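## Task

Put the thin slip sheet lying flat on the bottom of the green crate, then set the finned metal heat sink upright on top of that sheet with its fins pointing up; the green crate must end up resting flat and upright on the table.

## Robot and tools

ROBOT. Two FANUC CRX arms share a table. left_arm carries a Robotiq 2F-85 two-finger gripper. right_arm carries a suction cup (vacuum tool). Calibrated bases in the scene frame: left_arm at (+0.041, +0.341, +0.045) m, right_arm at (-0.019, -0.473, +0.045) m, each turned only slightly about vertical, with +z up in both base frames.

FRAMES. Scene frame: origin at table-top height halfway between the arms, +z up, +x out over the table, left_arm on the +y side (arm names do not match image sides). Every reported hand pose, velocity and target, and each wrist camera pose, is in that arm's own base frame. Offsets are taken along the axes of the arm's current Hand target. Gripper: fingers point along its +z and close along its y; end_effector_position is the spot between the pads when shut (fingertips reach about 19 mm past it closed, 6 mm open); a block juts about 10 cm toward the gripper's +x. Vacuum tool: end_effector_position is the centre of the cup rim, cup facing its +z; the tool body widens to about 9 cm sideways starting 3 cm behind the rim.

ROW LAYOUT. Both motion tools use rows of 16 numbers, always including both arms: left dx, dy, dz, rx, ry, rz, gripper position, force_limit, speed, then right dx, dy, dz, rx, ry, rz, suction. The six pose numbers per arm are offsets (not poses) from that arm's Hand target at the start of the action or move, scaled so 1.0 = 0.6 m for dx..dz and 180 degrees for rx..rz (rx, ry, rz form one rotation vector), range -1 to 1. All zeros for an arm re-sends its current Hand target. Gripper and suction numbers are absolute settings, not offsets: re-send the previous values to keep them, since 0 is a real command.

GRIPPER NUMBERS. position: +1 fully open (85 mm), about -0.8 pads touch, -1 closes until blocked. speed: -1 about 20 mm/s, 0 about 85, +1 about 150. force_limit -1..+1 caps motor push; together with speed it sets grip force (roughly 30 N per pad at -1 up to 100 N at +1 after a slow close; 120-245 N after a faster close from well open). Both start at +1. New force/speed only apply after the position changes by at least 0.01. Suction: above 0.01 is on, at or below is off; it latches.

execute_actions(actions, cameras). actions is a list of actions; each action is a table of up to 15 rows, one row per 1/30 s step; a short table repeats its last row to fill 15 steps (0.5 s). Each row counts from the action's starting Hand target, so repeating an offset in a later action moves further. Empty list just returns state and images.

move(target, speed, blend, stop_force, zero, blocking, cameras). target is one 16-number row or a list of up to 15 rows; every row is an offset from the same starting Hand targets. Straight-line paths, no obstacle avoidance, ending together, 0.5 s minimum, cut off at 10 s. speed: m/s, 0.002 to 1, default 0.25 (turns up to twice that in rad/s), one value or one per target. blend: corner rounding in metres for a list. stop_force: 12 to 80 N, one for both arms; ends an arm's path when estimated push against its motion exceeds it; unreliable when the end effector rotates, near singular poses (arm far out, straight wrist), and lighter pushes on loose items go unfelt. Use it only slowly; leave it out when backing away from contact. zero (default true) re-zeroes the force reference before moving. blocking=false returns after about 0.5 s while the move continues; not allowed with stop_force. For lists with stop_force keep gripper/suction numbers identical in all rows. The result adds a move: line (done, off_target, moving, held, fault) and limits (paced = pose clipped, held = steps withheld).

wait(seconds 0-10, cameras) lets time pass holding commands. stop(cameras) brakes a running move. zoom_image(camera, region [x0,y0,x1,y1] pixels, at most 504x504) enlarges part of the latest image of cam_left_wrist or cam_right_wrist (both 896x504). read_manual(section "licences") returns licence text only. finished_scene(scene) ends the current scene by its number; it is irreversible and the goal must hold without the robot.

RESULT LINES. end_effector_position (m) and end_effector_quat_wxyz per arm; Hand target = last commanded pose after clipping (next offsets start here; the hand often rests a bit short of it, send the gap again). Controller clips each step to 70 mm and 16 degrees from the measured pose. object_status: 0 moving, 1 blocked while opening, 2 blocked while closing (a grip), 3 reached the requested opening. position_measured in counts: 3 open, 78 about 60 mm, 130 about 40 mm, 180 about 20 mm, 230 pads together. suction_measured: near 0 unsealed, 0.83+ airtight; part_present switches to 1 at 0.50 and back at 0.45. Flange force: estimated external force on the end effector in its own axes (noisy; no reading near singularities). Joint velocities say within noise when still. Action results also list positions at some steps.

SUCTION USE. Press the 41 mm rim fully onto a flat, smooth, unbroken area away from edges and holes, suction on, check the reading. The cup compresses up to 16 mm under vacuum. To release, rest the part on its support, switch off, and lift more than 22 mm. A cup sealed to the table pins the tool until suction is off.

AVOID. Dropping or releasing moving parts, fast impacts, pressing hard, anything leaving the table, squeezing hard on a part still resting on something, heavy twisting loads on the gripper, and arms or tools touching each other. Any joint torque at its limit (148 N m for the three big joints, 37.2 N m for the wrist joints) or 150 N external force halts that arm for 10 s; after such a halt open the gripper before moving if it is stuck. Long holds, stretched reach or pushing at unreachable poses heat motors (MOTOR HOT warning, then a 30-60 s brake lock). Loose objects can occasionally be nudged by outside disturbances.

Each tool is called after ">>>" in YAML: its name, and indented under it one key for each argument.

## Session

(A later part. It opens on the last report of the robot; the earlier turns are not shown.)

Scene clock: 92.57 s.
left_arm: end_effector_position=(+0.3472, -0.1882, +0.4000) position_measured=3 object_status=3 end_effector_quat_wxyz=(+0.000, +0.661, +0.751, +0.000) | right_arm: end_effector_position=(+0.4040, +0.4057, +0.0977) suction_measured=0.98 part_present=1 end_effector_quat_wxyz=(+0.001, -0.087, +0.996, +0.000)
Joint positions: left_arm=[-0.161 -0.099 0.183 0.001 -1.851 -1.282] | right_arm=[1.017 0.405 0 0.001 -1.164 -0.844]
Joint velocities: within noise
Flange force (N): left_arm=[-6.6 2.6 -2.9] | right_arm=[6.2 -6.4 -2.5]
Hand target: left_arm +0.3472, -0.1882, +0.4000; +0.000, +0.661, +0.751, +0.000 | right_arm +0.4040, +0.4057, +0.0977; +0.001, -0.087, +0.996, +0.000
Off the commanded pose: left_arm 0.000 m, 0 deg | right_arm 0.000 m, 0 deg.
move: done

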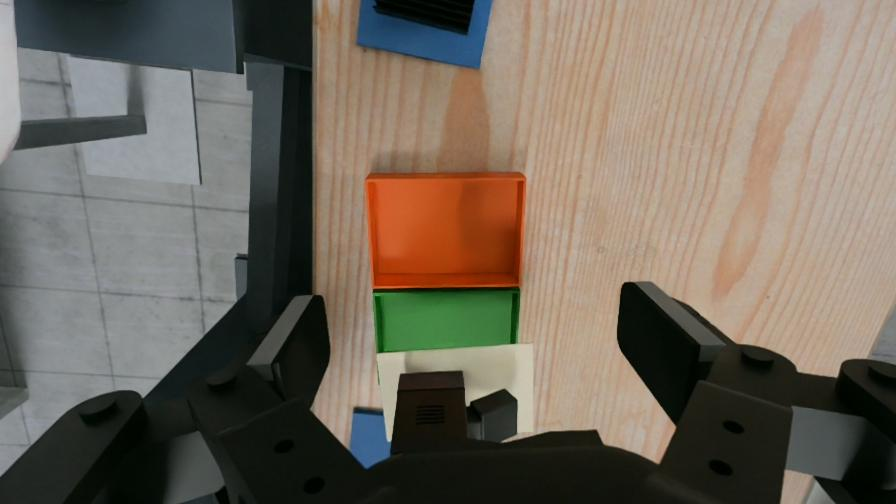

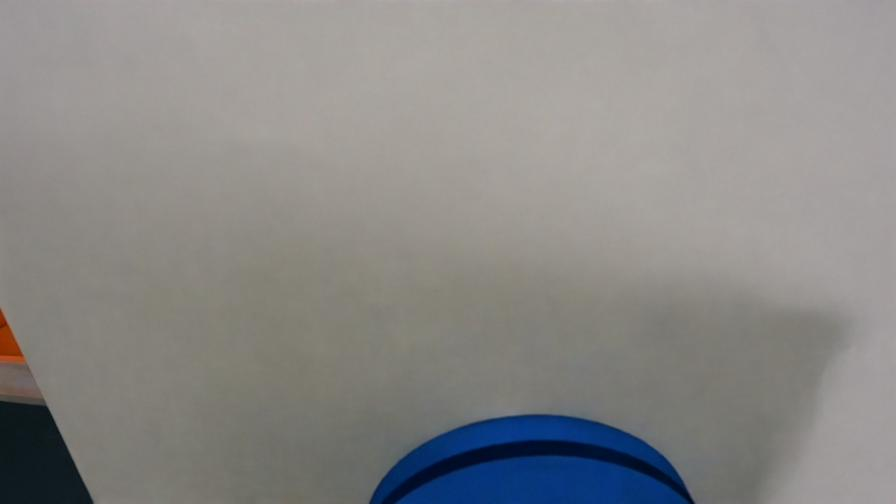

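>>> move:
  target: [0,0,0,0,0,0,1,-1,-1,0.0175,0.0022,0.1583,0,0,0.0228,1]
  speed: 0.12

>>> zoom_image:
  camera: "cam_left_wrist"
  region: [330, 260, 570, 460]

Scene clock: 98.93 s.
left_arm: end_effector_position=(+0.3472, -0.1882, +0.4000) position_measured=3 object_status=3 end_effector_quat_wxyz=(+0.000, +0.661, +0.751, +0.000) | right_arm: end_effector_position=(+0.3936, +0.4053, +0.0027) suction_measured=0.98 part_present=1 end_effector_quat_wxyz=(+0.001, -0.051, +0.999, +0.000)
Joint positions: left_arm=[-0.161 -0.099 0.183 0.001 -1.851 -1.282] | right_arm=[1.033 0.501 -0.11 0.001 -0.957 -0.931]
Joint velocities: within noise
Flange force (N): left_arm=[-6.0 2.0 -2.3] | right_arm=[6.2 -7.8 -4.8]
Hand target: left_arm +0.3472, -0.1882, +0.4000; +0.000, +0.661, +0.751, +0.000 | right_arm +0.3936, +0.4053, +0.0027; +0.001, -0.051, +0.999, +0.000
Off the commanded pose: left_arm 0.000 m, 0 deg | right_arm 0.000 m, 0 deg.
move: done

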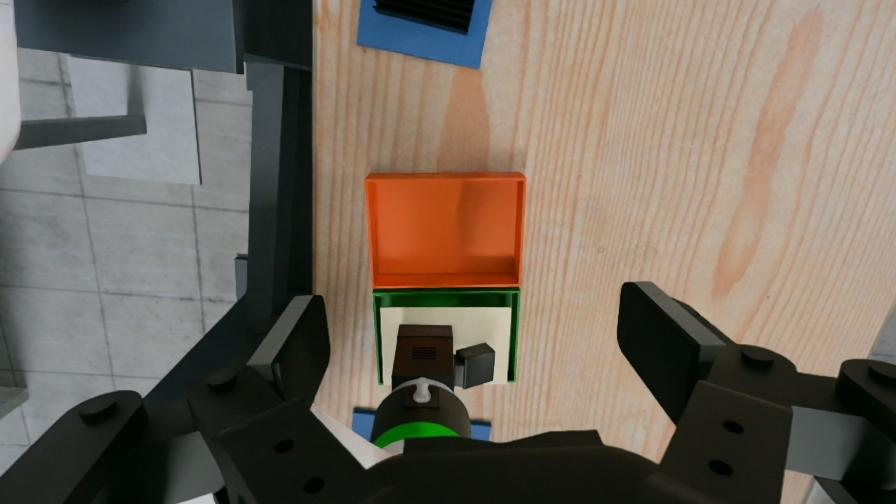

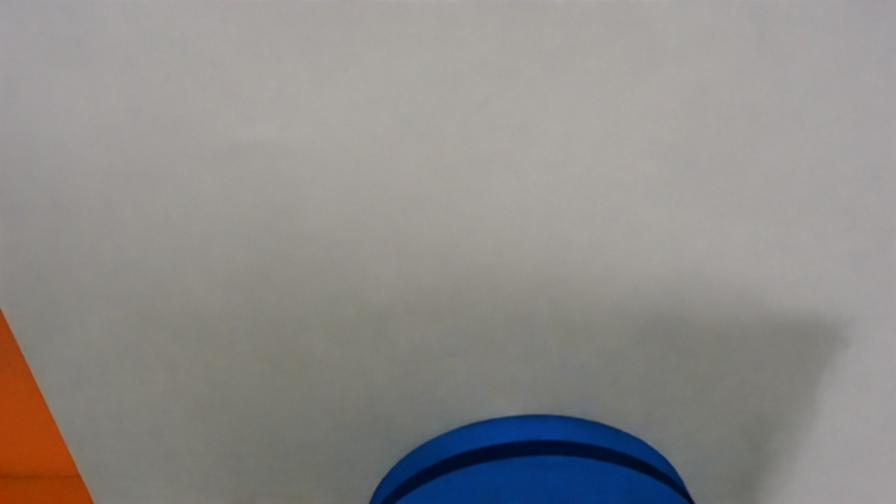

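Scaled by 2.100 from the camera's 896x504 image, which has a finer 1280x720 frame.

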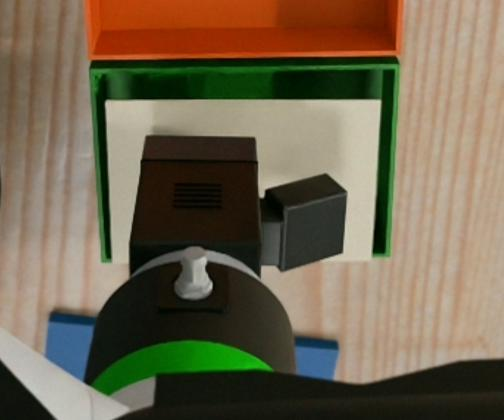

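>>> move:
  target: [0,0,0,0,0,0,1,-1,-1,0,-0.0033,0.07,0,0,0,1]
  speed: 0.1

>>> zoom_image:
  camera: "cam_left_wrist"
  region: [330, 260, 570, 460]

>>> move:
  target: [0,0,0,0,0,0,1,-1,-1,0,0,0.04,0,0,0,1]
  speed: 0.015
  stop_force: 12

>>> zoom_image:
  camera: "cam_left_wrist"
  region: [330, 260, 570, 460]

Scene clock: 103.13 s.
left_arm: end_effector_position=(+0.3472, -0.1882, +0.4000) position_measured=3 object_status=3 end_effector_quat_wxyz=(+0.000, +0.661, +0.751, +0.000) | right_arm: end_effector_position=(+0.3939, +0.4033, -0.0393) suction_measured=0.98 part_present=1 end_effector_quat_wxyz=(+0.001, -0.051, +0.999, +0.000)
Joint positions: left_arm=[-0.161 -0.099 0.183 0.001 -1.851 -1.282] | right_arm=[1.031 0.562 -0.136 0.001 -0.871 -0.929]
Joint velocities: within noise
Flange force (N): left_arm=[-6.9 2.8 -2.9] | right_arm=[4.4 -6.7 -4.7]
Hand target: left_arm +0.3472, -0.1882, +0.4000; +0.000, +0.661, +0.751, +0.000 | right_arm +0.3939, +0.4033, -0.0393; +0.001, -0.051, +0.999, +0.000
Off the commanded pose: left_arm 0.000 m, 0 deg | right_arm 0.000 m, 0 deg.
move: done

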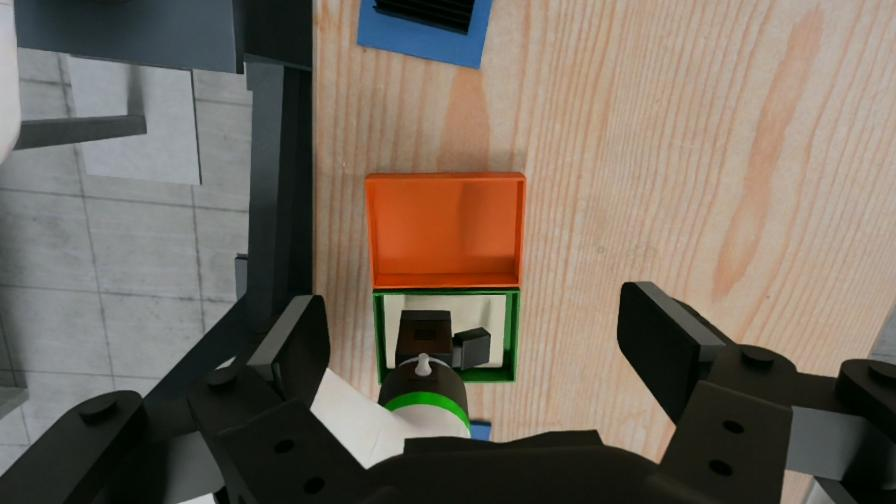

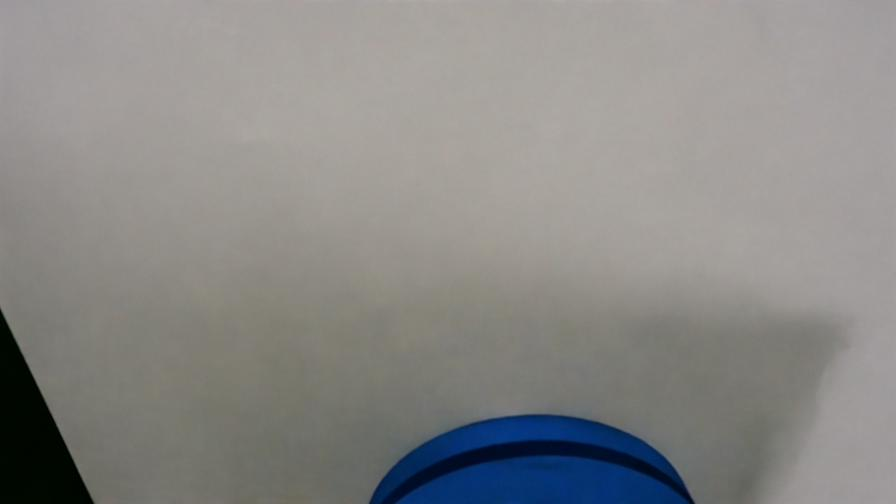

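Scaled by 2.100 from the camera's 896x504 image, which has a finer 1280x720 frame.

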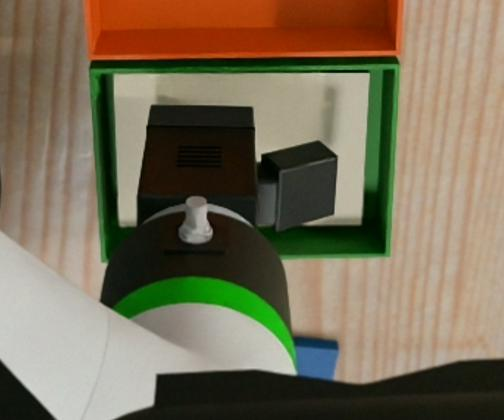

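Scene clock: 104.80 s.
left_arm: end_effector_position=(+0.3472, -0.1882, +0.4000) position_measured=3 object_status=3 end_effector_quat_wxyz=(+0.000, +0.661, +0.751, +0.000) | right_arm: end_effector_position=(+0.3940, +0.4034, -0.0554) suction_measured=0.98 part_present=1 end_effector_quat_wxyz=(+0.001, -0.051, +0.999, +0.001)
Joint positions: left_arm=[-0.161 -0.099 0.183 0.001 -1.851 -1.282] | right_arm=[1.031 0.588 -0.142 0.002 -0.839 -0.929]
Joint velocities: within noise
Flange force (N): left_arm=[-6.2 2.2 -1.9] | right_arm=[6.9 -6.5 -30.9]
Hand target: left_arm +0.3472, -0.1882, +0.4000; +0.000, +0.661, +0.751, +0.000 | right_arm +0.3940, +0.4034, -0.0554; +0.001, -0.051, +0.999, +0.001 (not the last commanded pose)
Off the commanded pose: left_arm 0.000 m, 0 deg | right_arm 0.008 m, 0 deg.
move: contact (right_arm)

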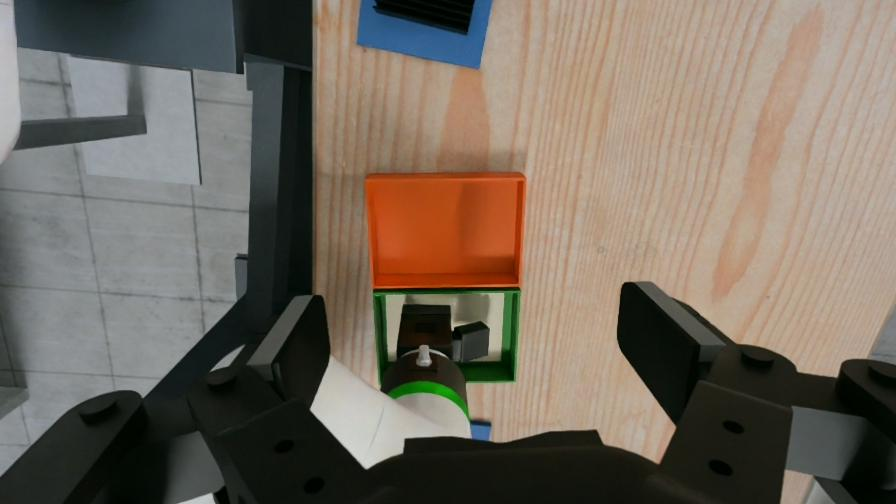

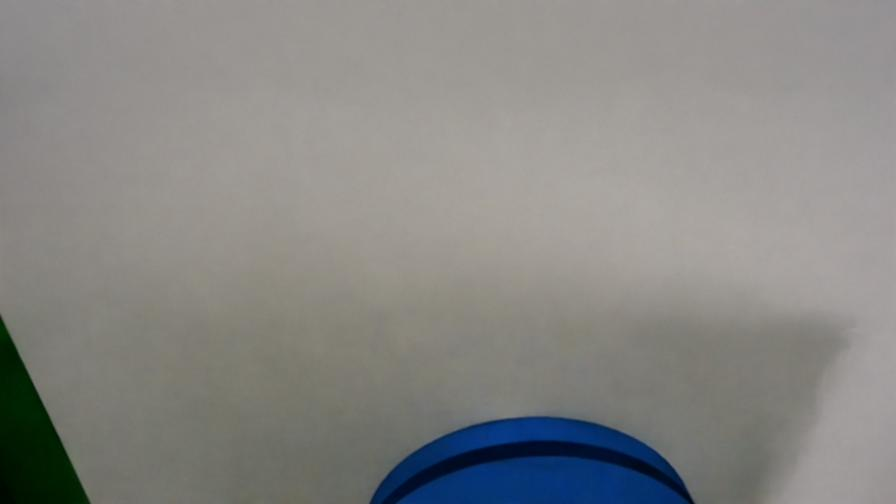

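Scaled by 2.100 from the camera's 896x504 image, which has a finer 1280x720 frame.

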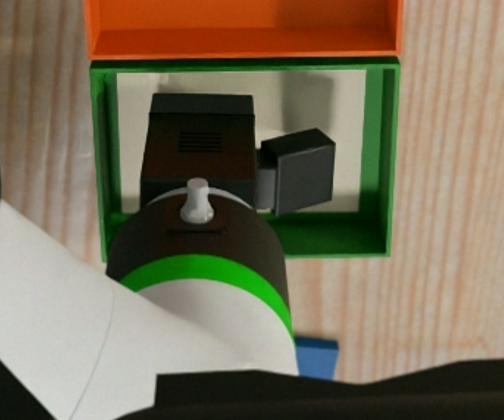

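>>> move:
  target: [0,0,0,0,0,0,1,-1,-1,0,0,-0.0017,0,0,0,0]
  cameras: []

>>> wait:
  seconds: 0.5
  cameras: ["cam_right_wrist"]

Scene clock: 106.47 s.
left_arm: end_effector_position=(+0.3472, -0.1882, +0.4000) position_measured=3 object_status=3 end_effector_quat_wxyz=(+0.000, +0.661, +0.751, +0.000) | right_arm: end_effector_position=(+0.3940, +0.4034, -0.0544) suction_measured=0.00 part_present=0 end_effector_quat_wxyz=(+0.001, -0.051, +0.999, +0.000)
Joint positions: left_arm=[-0.161 -0.099 0.183 0.001 -1.851 -1.282] | right_arm=[1.031 0.586 -0.142 0.002 -0.841 -0.929]
Joint velocities: within noise
Flange force (N): left_arm=[-6.2 2.6 -2.4] | right_arm=[3.9 -5.3 -23.4]
Hand target: left_arm +0.3472, -0.1882, +0.4000; +0.000, +0.661, +0.751, +0.000 | right_arm +0.3940, +0.4034, -0.0543; +0.001, -0.051, +0.999, +0.001
Off the commanded pose: left_arm 0.000 m, 0 deg | right_arm 0.000 m, 0 deg.
move: done
No camera images: "cameras" was empty.

Scene clock: 106.97 s.
left_arm: end_effector_position=(+0.3472, -0.1882, +0.4000) position_measured=3 object_status=3 end_effector_quat_wxyz=(+0.000, +0.661, +0.751, +0.000) | right_arm: end_effector_position=(+0.3940, +0.4034, -0.0543) suction_measured=0.00 part_present=0 end_effector_quat_wxyz=(+0.001, -0.051, +0.999, +0.001)
Joint positions: left_arm=[-0.161 -0.099 0.183 0.001 -1.851 -1.282] | right_arm=[1.031 0.586 -0.142 0.002 -0.841 -0.929]
Joint velocities: within noise
Flange force (N): left_arm=[-6.5 2.6 -2.6] | right_arm=[4.3 -5.9 -23.4]
Hand target: left_arm +0.3472, -0.1882, +0.4000; +0.000, +0.661, +0.751, +0.000 | right_arm +0.3940, +0.4034, -0.0543; +0.001, -0.051, +0.999, +0.001
Off the commanded pose: left_arm 0.000 m, 0 deg | right_arm 0.000 m, 0 deg.
wait: 0.50 s; at rest by 0.17 s
Images, in order (width x height): cam_right_wrist 896x504.

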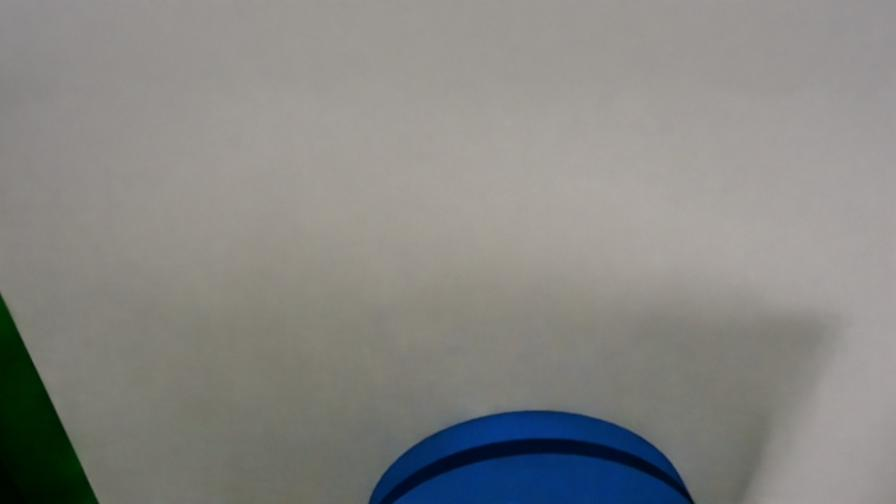

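>>> move:
  target: [0,0,0,0,0,0,1,-1,-1,0,0,-0.25,0,0,0,0]
  speed: 0.2

Scene clock: 108.97 s.
left_arm: end_effector_position=(+0.3472, -0.1882, +0.4000) position_measured=3 object_status=3 end_effector_quat_wxyz=(+0.000, +0.661, +0.751, +0.000) | right_arm: end_effector_position=(+0.3937, +0.4032, +0.0956) suction_measured=0.00 part_present=0 end_effector_quat_wxyz=(+0.001, -0.051, +0.999, +0.000)
Joint positions: left_arm=[-0.161 -0.099 0.183 0.001 -1.851 -1.282] | right_arm=[1.031 0.386 -0.031 0.001 -1.151 -0.929]
Joint velocities: within noise
Flange force (N): left_arm=[-6.3 2.4 -2.3] | right_arm=[6.1 -7.6 -2.5]
Hand target: left_arm +0.3472, -0.1882, +0.4000; +0.000, +0.661, +0.751, +0.000 | right_arm +0.3937, +0.4032, +0.0957; +0.001, -0.051, +0.999, +0.001
Off the commanded pose: left_arm 0.000 m, 0 deg | right_arm 0.000 m, 0 deg.
move: done

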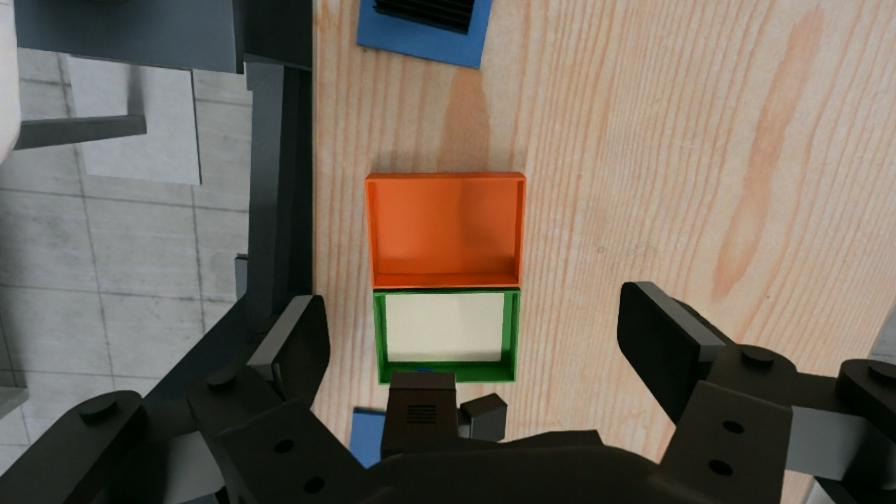

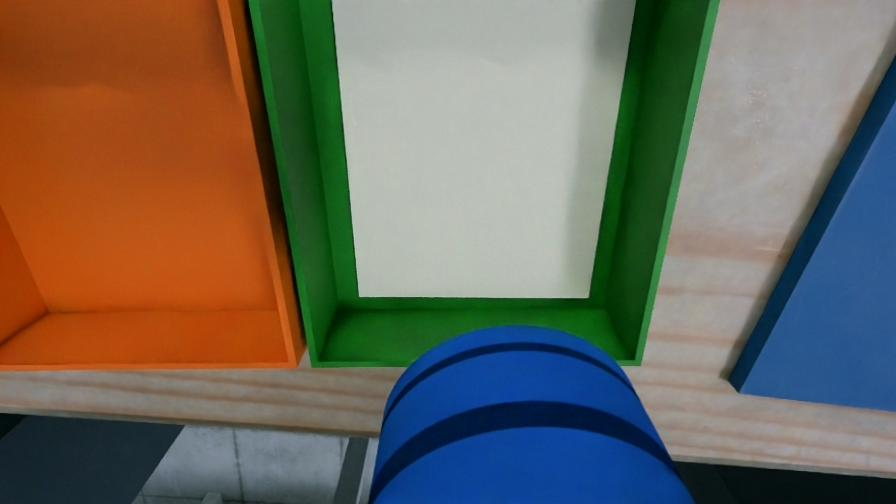

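>>> move:
  target: [0.2728,-0.0397,0.4667,0,0,-0.417,1,-1,-1,0.1435,-0.739,-0.167,0,0,0,0]

Scene clock: 118.40 s.
left_arm: end_effector_position=(+0.3029, -0.0291, +0.1199) position_measured=3 object_status=3 end_effector_quat_wxyz=(+0.000, +0.067, +0.998, +0.000) | right_arm: end_effector_position=(+0.3532, -0.0467, +0.1953) suction_measured=0.00 part_present=0 end_effector_quat_wxyz=(+0.001, -0.051, +0.999, +0.001)
Joint positions: left_arm=[0.347 -0.326 -0.661 0.001 -1.236 -0.48] | right_arm=[0.241 -0.217 -0.44 -0.001 -1.345 -0.139]
Joint velocities: within noise
Flange force (N): left_arm=[-7.0 -4.5 0.5] | right_arm=[7.1 -2.1 0.1]
Hand target: left_arm +0.3029, -0.0291, +0.1199; +0.000, +0.067, +0.998, +0.000 | right_arm +0.3532, -0.0468, +0.1953; +0.001, -0.051, +0.999, +0.001
Off the commanded pose: left_arm 0.000 m, 0 deg | right_arm 0.000 m, 0 deg.
move: done

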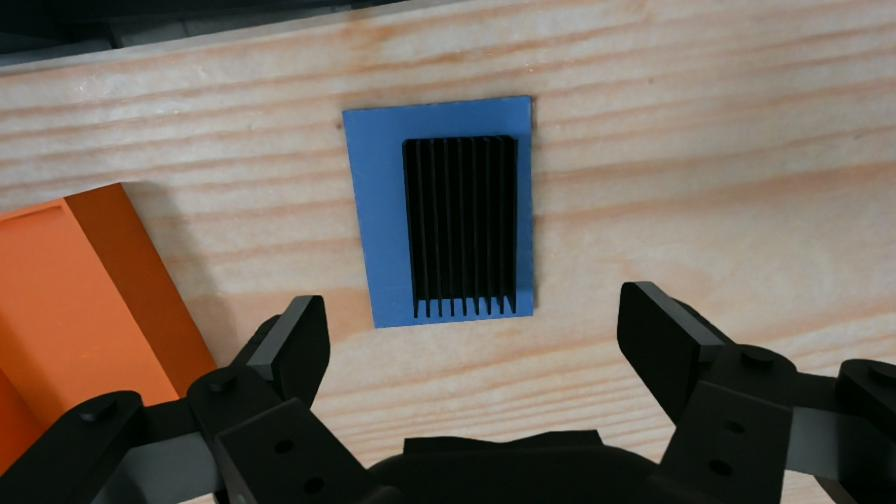

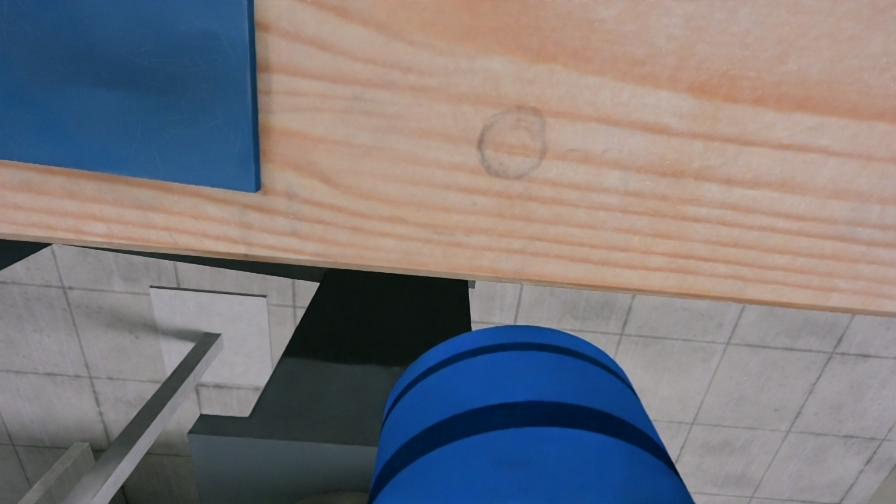

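>>> move:
  target: [-0.02,0.0017,0.1,0,0,0,1,-1,-1,0,0,0,0,0,0,0]
  cameras: ["cam_left_wrist"]

Scene clock: 123.87 s.
left_arm: end_effector_position=(+0.3149, -0.0297, +0.0599) position_measured=3 object_status=3 end_effector_quat_wxyz=(+0.000, +0.067, +0.998, +0.000) | right_arm: end_effector_position=(+0.3532, -0.0468, +0.1953) suction_measured=0.00 part_present=0 end_effector_quat_wxyz=(+0.001, -0.051, +0.999, +0.001)
Joint positions: left_arm=[0.33 -0.209 -0.729 0.001 -1.05 -0.464] | right_arm=[0.241 -0.217 -0.44 -0.001 -1.345 -0.139]
Joint velocities: within noise
Flange force (N): left_arm=[-7.5 -4.4 1.2] | right_arm=[6.5 -2.6 0.1]
Hand target: left_arm +0.3149, -0.0297, +0.0599; +0.000, +0.067, +0.998, +0.000 | right_arm +0.3532, -0.0468, +0.1953; +0.001, -0.051, +0.999, +0.001
Off the commanded pose: left_arm 0.000 m, 0 deg | right_arm 0.000 m, 0 deg.
move: done
Images, in order (width x height): cam_left_wrist 896x504.

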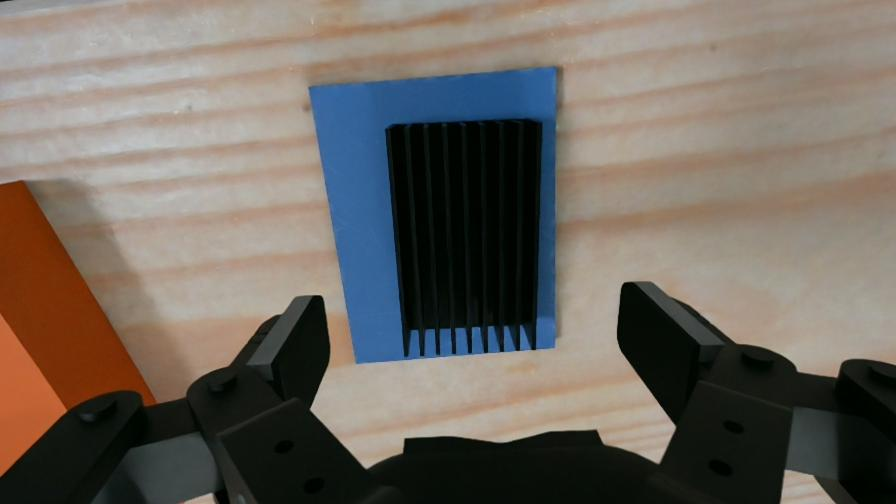

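>>> move:
  target: [0,0,0.1083,0,0,0,1,-1,-1,0,0,0,0,0,0,0]
  speed: 0.1
  cameras: ["cam_left_wrist"]

Scene clock: 129.83 s.
left_arm: end_effector_position=(+0.3150, -0.0296, -0.0051) position_measured=3 object_status=3 end_effector_quat_wxyz=(+0.000, +0.066, +0.998, +0.000) | right_arm: end_effector_position=(+0.3532, -0.0468, +0.1953) suction_measured=0.00 part_present=0 end_effector_quat_wxyz=(+0.001, -0.051, +0.999, +0.001)
Joint positions: left_arm=[0.33 -0.079 -0.809 0.001 -0.841 -0.464] | right_arm=[0.241 -0.217 -0.44 -0.001 -1.345 -0.139]
Joint velocities: within noise
Flange force (N): left_arm=[-8.0 -4.3 2.3] | right_arm=[6.7 -2.2 -0.1]
Hand target: left_arm +0.3149, -0.0297, -0.0051; +0.000, +0.067, +0.998, +0.000 | right_arm +0.3532, -0.0468, +0.1953; +0.001, -0.051, +0.999, +0.001
Off the commanded pose: left_arm 0.000 m, 0 deg | right_arm 0.000 m, 0 deg.
move: done
Images, in order (width x height): cam_left_wrist 896x504.

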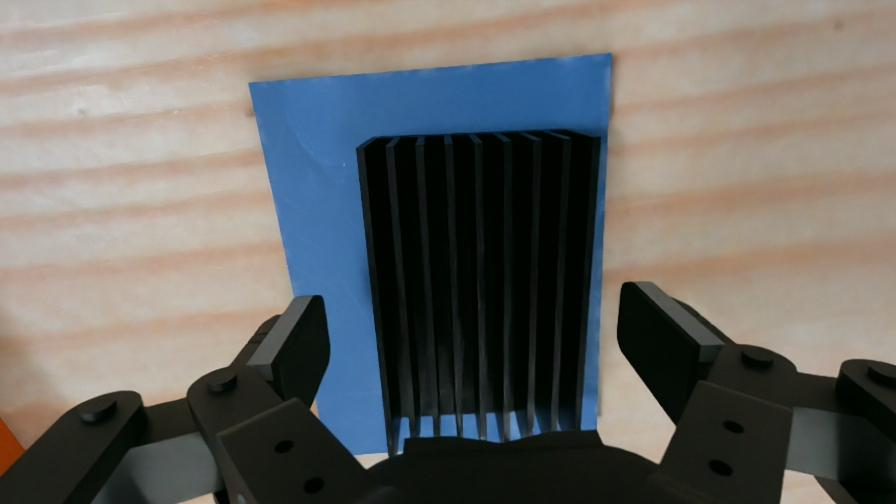

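>>> move:
  target: [0,0.003,0,0,0,0,1,-1,-1,0,0,0,0,0,0,0]
  speed: 0.05
  cameras: []

>>> move:
  target: [0,0,0,0,0,0,-1,-0.7,-1,0,0,0,0,0,0,0]
  cameras: ["cam_left_wrist"]

Scene clock: 135.60 s.
left_arm: end_effector_position=(+0.3152, -0.0279, -0.0051) position_measured=3 object_status=3 end_effector_quat_wxyz=(+0.000, +0.067, +0.998, +0.000) | right_arm: end_effector_position=(+0.3532, -0.0468, +0.1953) suction_measured=0.00 part_present=0 end_effector_quat_wxyz=(+0.001, -0.051, +0.999, +0.001)
Joint positions: left_arm=[0.336 -0.079 -0.808 0.001 -0.841 -0.47] | right_arm=[0.241 -0.217 -0.44 -0.001 -1.345 -0.139]
Joint velocities: within noise
Flange force (N): left_arm=[-7.6 -4.5 2.2] | right_arm=[6.9 -1.8 0.0]
Hand target: left_arm +0.3152, -0.0279, -0.0051; +0.000, +0.067, +0.998, +0.000 | right_arm +0.3532, -0.0468, +0.1953; +0.001, -0.051, +0.999, +0.001
Off the commanded pose: left_arm 0.000 m, 0 deg | right_arm 0.000 m, 0 deg.
move: done
No camera images: "cameras" was empty.

Scene clock: 137.30 s.
left_arm: end_effector_position=(+0.3152, -0.0279, -0.0050) position_measured=78 object_status=2 end_effector_quat_wxyz=(+0.000, +0.067, +0.998, +0.000) | right_arm: end_effector_position=(+0.3532, -0.0468, +0.1953) suction_measured=0.00 part_present=0 end_effector_quat_wxyz=(+0.001, -0.051, +0.999, +0.001)
Joint positions: left_arm=[0.336 -0.079 -0.808 0.001 -0.841 -0.47] | right_arm=[0.241 -0.217 -0.44 -0.001 -1.345 -0.139]
Joint velocities: within noise
Flange force (N): left_arm=[-2.4 -4.3 -13.5] | right_arm=[6.8 -1.3 0.1]
Hand target: left_arm +0.3152, -0.0279, -0.0051; +0.000, +0.067, +0.998, +0.000 | right_arm +0.3532, -0.0468, +0.1953; +0.001, -0.051, +0.999, +0.001
Off the commanded pose: left_arm 0.000 m, 0 deg | right_arm 0.000 m, 0 deg.
move: done
Images, in order (width x height): cam_left_wrist 896x504.

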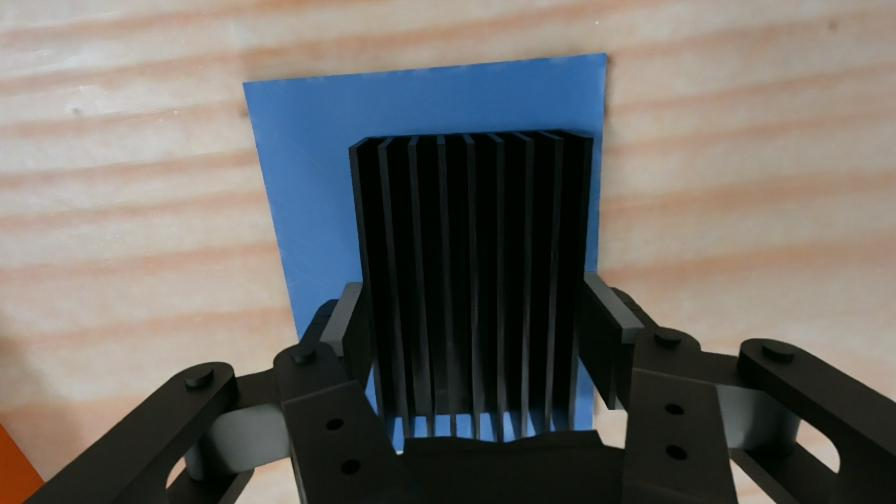

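>>> move:
  target: [0,0,-0.2,0,0,0,-1,-0.7,-1,0,0,0,0,0,0,0]
  speed: 0.1
  cameras: ["cam_left_wrist"]

Scene clock: 139.83 s.
left_arm: end_effector_position=(+0.3151, -0.0279, +0.1149) position_measured=78 object_status=2 end_effector_quat_wxyz=(+0.000, +0.067, +0.998, +0.000) | right_arm: end_effector_position=(+0.3532, -0.0468, +0.1953) suction_measured=0.00 part_present=0 end_effector_quat_wxyz=(+0.001, -0.051, +0.999, +0.001)
Joint positions: left_arm=[0.336 -0.282 -0.643 0.001 -1.21 -0.469] | right_arm=[0.241 -0.217 -0.44 -0.001 -1.345 -0.139]
Joint velocities: within noise
Flange force (N): left_arm=[-7.1 -4.4 2.2] | right_arm=[7.0 -1.4 -0.3]
Hand target: left_arm +0.3151, -0.0279, +0.1149; +0.000, +0.067, +0.998, +0.000 | right_arm +0.3532, -0.0468, +0.1953; +0.001, -0.051, +0.999, +0.001
Off the commanded pose: left_arm 0.000 m, 0 deg | right_arm 0.000 m, 0 deg.
move: done
Images, in order (width x height): cam_left_wrist 896x504.

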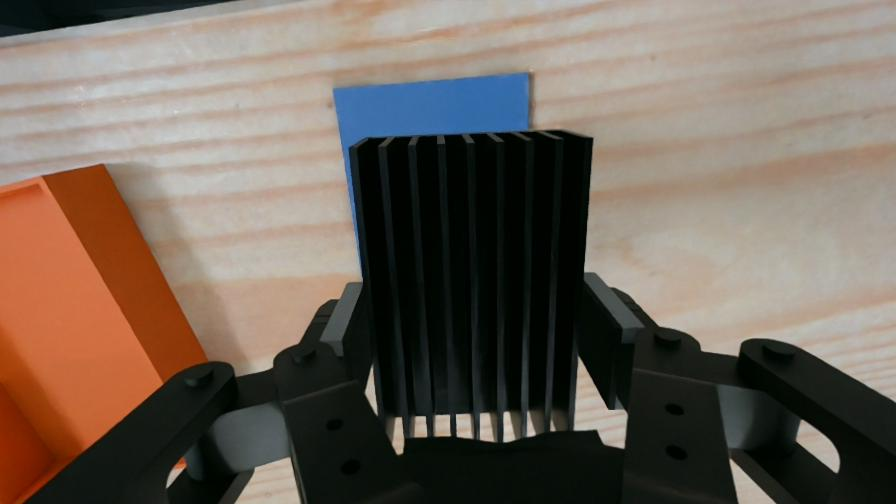

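>>> move:
  target: [-0.176,-0.647,0,0,0,-0.0711,-1,-0.7,-1,0,0,0,0,0,0,0]
  speed: 0.25
  cameras: ["cam_left_wrist"]

Scene clock: 145.83 s.
left_arm: end_effector_position=(+0.3683, -0.4266, +0.1152) position_measured=78 object_status=2 end_effector_quat_wxyz=(+0.000, -0.045, +0.999, +0.000) | right_arm: end_effector_position=(+0.3532, -0.0468, +0.1953) suction_measured=0.00 part_present=0 end_effector_quat_wxyz=(+0.001, -0.051, +0.999, +0.001)
Joint positions: left_arm=[-0.626 0.354 0.018 0 -1.234 0.716] | right_arm=[0.241 -0.217 -0.44 -0.001 -1.345 -0.139]
Joint velocities: within noise
Flange force (N): left_arm=[-1.7 -6.9 3.1] | right_arm=[7.1 -2.6 0.1]
Hand target: left_arm +0.3683, -0.4267, +0.1152; +0.000, -0.045, +0.999, +0.000 | right_arm +0.3532, -0.0468, +0.1953; +0.001, -0.051, +0.999, +0.001
Off the commanded pose: left_arm 0.000 m, 0 deg | right_arm 0.000 m, 0 deg.
move: done
Images, in order (width x height): cam_left_wrist 896x504.

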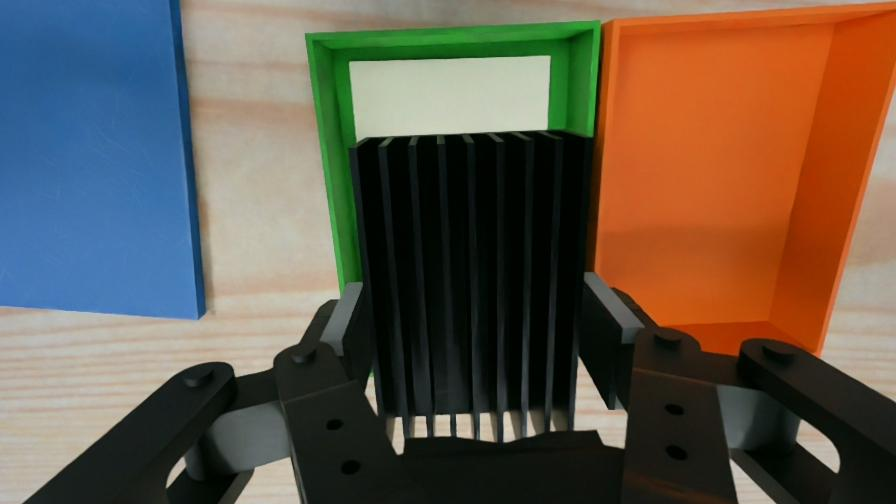

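>>> move:
  target: [0,-0.0017,0.1667,0,0,0,-1,-0.7,-1,0,0,0,0,0,0,0]
  speed: 0.12
  cameras: ["cam_left_wrist"]

>>> move:
  target: [0,0,0.06,0,0,0,-1,-0.7,-1,0,0,0,0,0,0,0]
  speed: 0.02
  stop_force: 12
  cameras: ["cam_left_wrist"]

Scene clock: 149.67 s.
left_arm: end_effector_position=(+0.3684, -0.4277, +0.0152) position_measured=78 object_status=2 end_effector_quat_wxyz=(+0.000, -0.045, +0.999, +0.000) | right_arm: end_effector_position=(+0.3532, -0.0468, +0.1953) suction_measured=0.00 part_present=0 end_effector_quat_wxyz=(+0.001, -0.051, +0.999, +0.001)
Joint positions: left_arm=[-0.627 0.461 -0.089 0 -1.02 0.717] | right_arm=[0.241 -0.217 -0.44 -0.001 -1.345 -0.139]
Joint velocities: within noise
Flange force (N): left_arm=[-1.4 -6.5 3.8] | right_arm=[6.4 -1.8 0.1]
Hand target: left_arm +0.3684, -0.4277, +0.0152; +0.000, -0.045, +0.999, +0.000 | right_arm +0.3532, -0.0468, +0.1953; +0.001, -0.051, +0.999, +0.001
Off the commanded pose: left_arm 0.000 m, 0 deg | right_arm 0.000 m, 0 deg.
move: done
Images, in order (width x height): cam_left_wrist 896x504.

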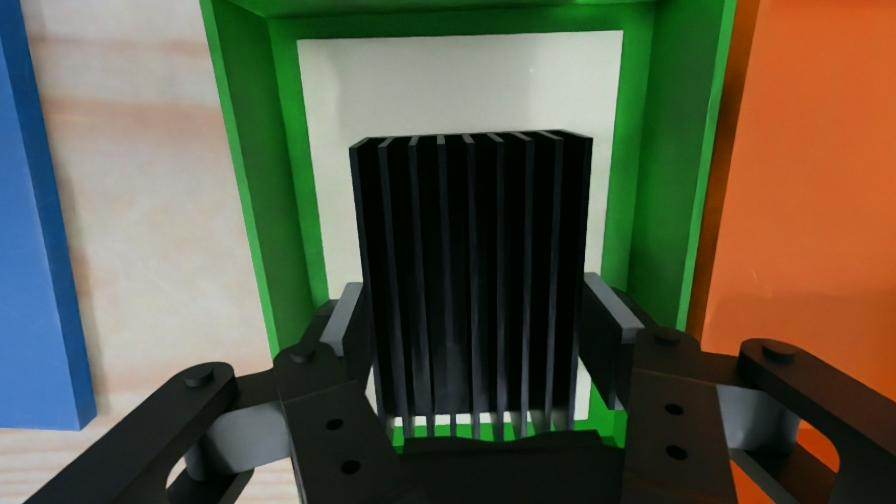

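Scene clock: 151.53 s.
left_arm: end_effector_position=(+0.3685, -0.4279, -0.0105) position_measured=78 object_status=2 end_effector_quat_wxyz=(+0.000, -0.045, +0.999, +0.000) | right_arm: end_effector_position=(+0.3532, -0.0468, +0.1953) suction_measured=0.00 part_present=0 end_effector_quat_wxyz=(+0.001, -0.051, +0.999, +0.001)
Joint positions: left_arm=[-0.627 0.496 -0.108 0 -0.967 0.717] | right_arm=[0.241 -0.217 -0.44 -0.001 -1.345 -0.139]
Joint velocities: within noise
Flange force (N): left_arm=[0.3 -0.2 -29.3] | right_arm=[6.2 -2.4 -0.1]
Hand target: left_arm +0.3685, -0.4279, -0.0105; +0.000, -0.045, +0.999, +0.000 (not the last commanded pose) | right_arm +0.3532, -0.0468, +0.1953; +0.001, -0.051, +0.999, +0.001
Off the commanded pose: left_arm 0.010 m, 0 deg | right_arm 0.000 m, 0 deg.
move: contact (left_arm)
Images, in order (width x height): cam_left_wrist 896x504.

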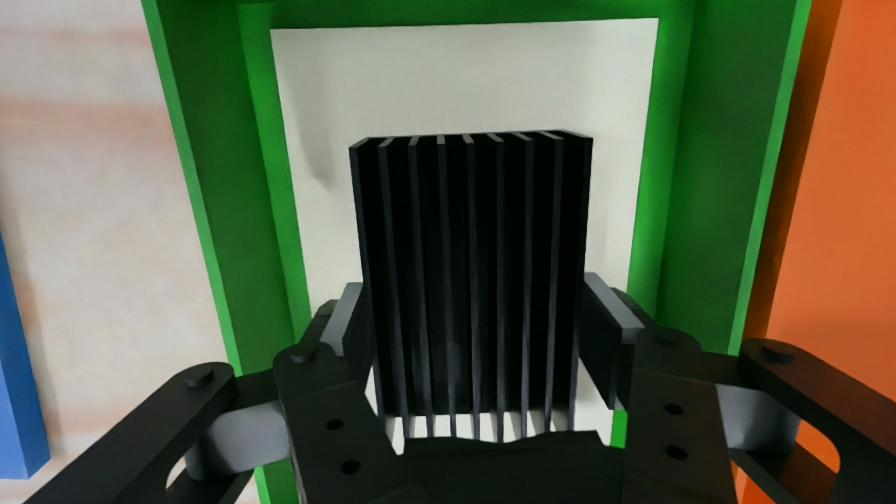

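>>> move:
  target: [0,0,-0.0008,0,0,0,0.8,-0.7,-1,0,0,0,0,0,0,0]
  speed: 0.02
  cameras: ["cam_left_wrist"]

Scene clock: 155.10 s.
left_arm: end_effector_position=(+0.3685, -0.4279, -0.0100) position_measured=28 object_status=0 end_effector_quat_wxyz=(+0.000, -0.045, +0.999, +0.000) | right_arm: end_effector_position=(+0.3532, -0.0468, +0.1953) suction_measured=0.00 part_present=0 end_effector_quat_wxyz=(+0.001, -0.051, +0.999, +0.001)
Joint positions: left_arm=[-0.627 0.495 -0.107 0 -0.968 0.717] | right_arm=[0.241 -0.217 -0.44 -0.001 -1.345 -0.139]
Joint velocities: within noise
Flange force (N): left_arm=[-1.3 -6.2 2.1] | right_arm=[7.2 -2.1 0.3]
Hand target: left_arm +0.3685, -0.4279, -0.0100; +0.000, -0.045, +0.999, +0.000 | right_arm +0.3532, -0.0468, +0.1953; +0.001, -0.051, +0.999, +0.001
Off the commanded pose: left_arm 0.000 m, 0 deg | right_arm 0.000 m, 0 deg.
move: done
Images, in order (width x height): cam_left_wrist 896x504.

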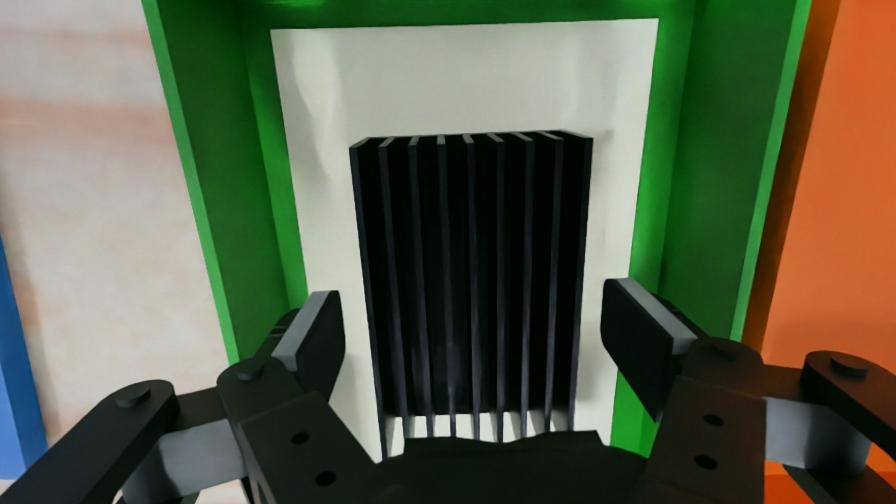

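Released. Retreat straight up.

>>> move:
  target: [0,0,-0.3,0,0,0,0.8,-0.7,-1,0,0,0,0,0,0,0]
  speed: 0.15
  cameras: ["cam_left_wrist"]

>>> zoom_image:
  camera: "cam_left_wrist"
  region: [280, 20, 680, 400]

Scene clock: 157.80 s.
left_arm: end_effector_position=(+0.3683, -0.4277, +0.1700) position_measured=28 object_status=3 end_effector_quat_wxyz=(+0.000, -0.045, +0.999, -0.001) | right_arm: end_effector_position=(+0.3532, -0.0468, +0.1953) suction_measured=0.00 part_present=0 end_effector_quat_wxyz=(+0.001, -0.051, +0.999, +0.001)
Joint positions: left_arm=[-0.627 0.32 0.104 0 -1.354 0.717] | right_arm=[0.241 -0.217 -0.44 -0.001 -1.345 -0.139]
Joint velocities: within noise
Flange force (N): left_arm=[-1.8 -7.3 -0.2] | right_arm=[6.5 -2.2 -0.1]
Hand target: left_arm +0.3684, -0.4277, +0.1700; +0.000, -0.045, +0.999, +0.000 | right_arm +0.3532, -0.0468, +0.1953; +0.001, -0.051, +0.999, +0.001
Off the commanded pose: left_arm 0.000 m, 0 deg | right_arm 0.000 m, 0 deg.
move: done
Images, in order (width x height): cam_left_wrist 896x504.

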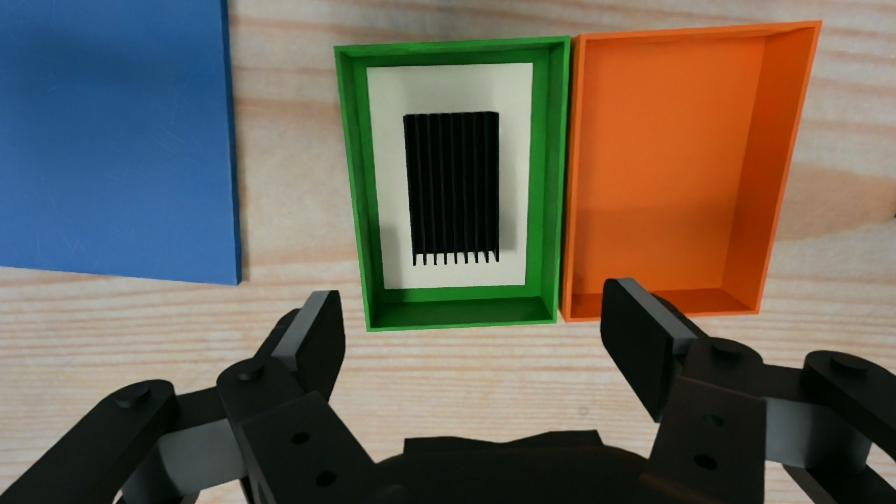

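Scaled by 1.260 from the camera's 896x504 image, which has a finer 1280x720 frame.

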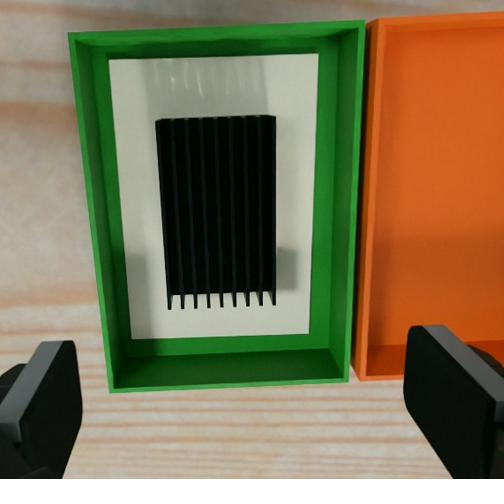

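>>> finished_scene:
  scene: 1

The scene is finished: the task was done.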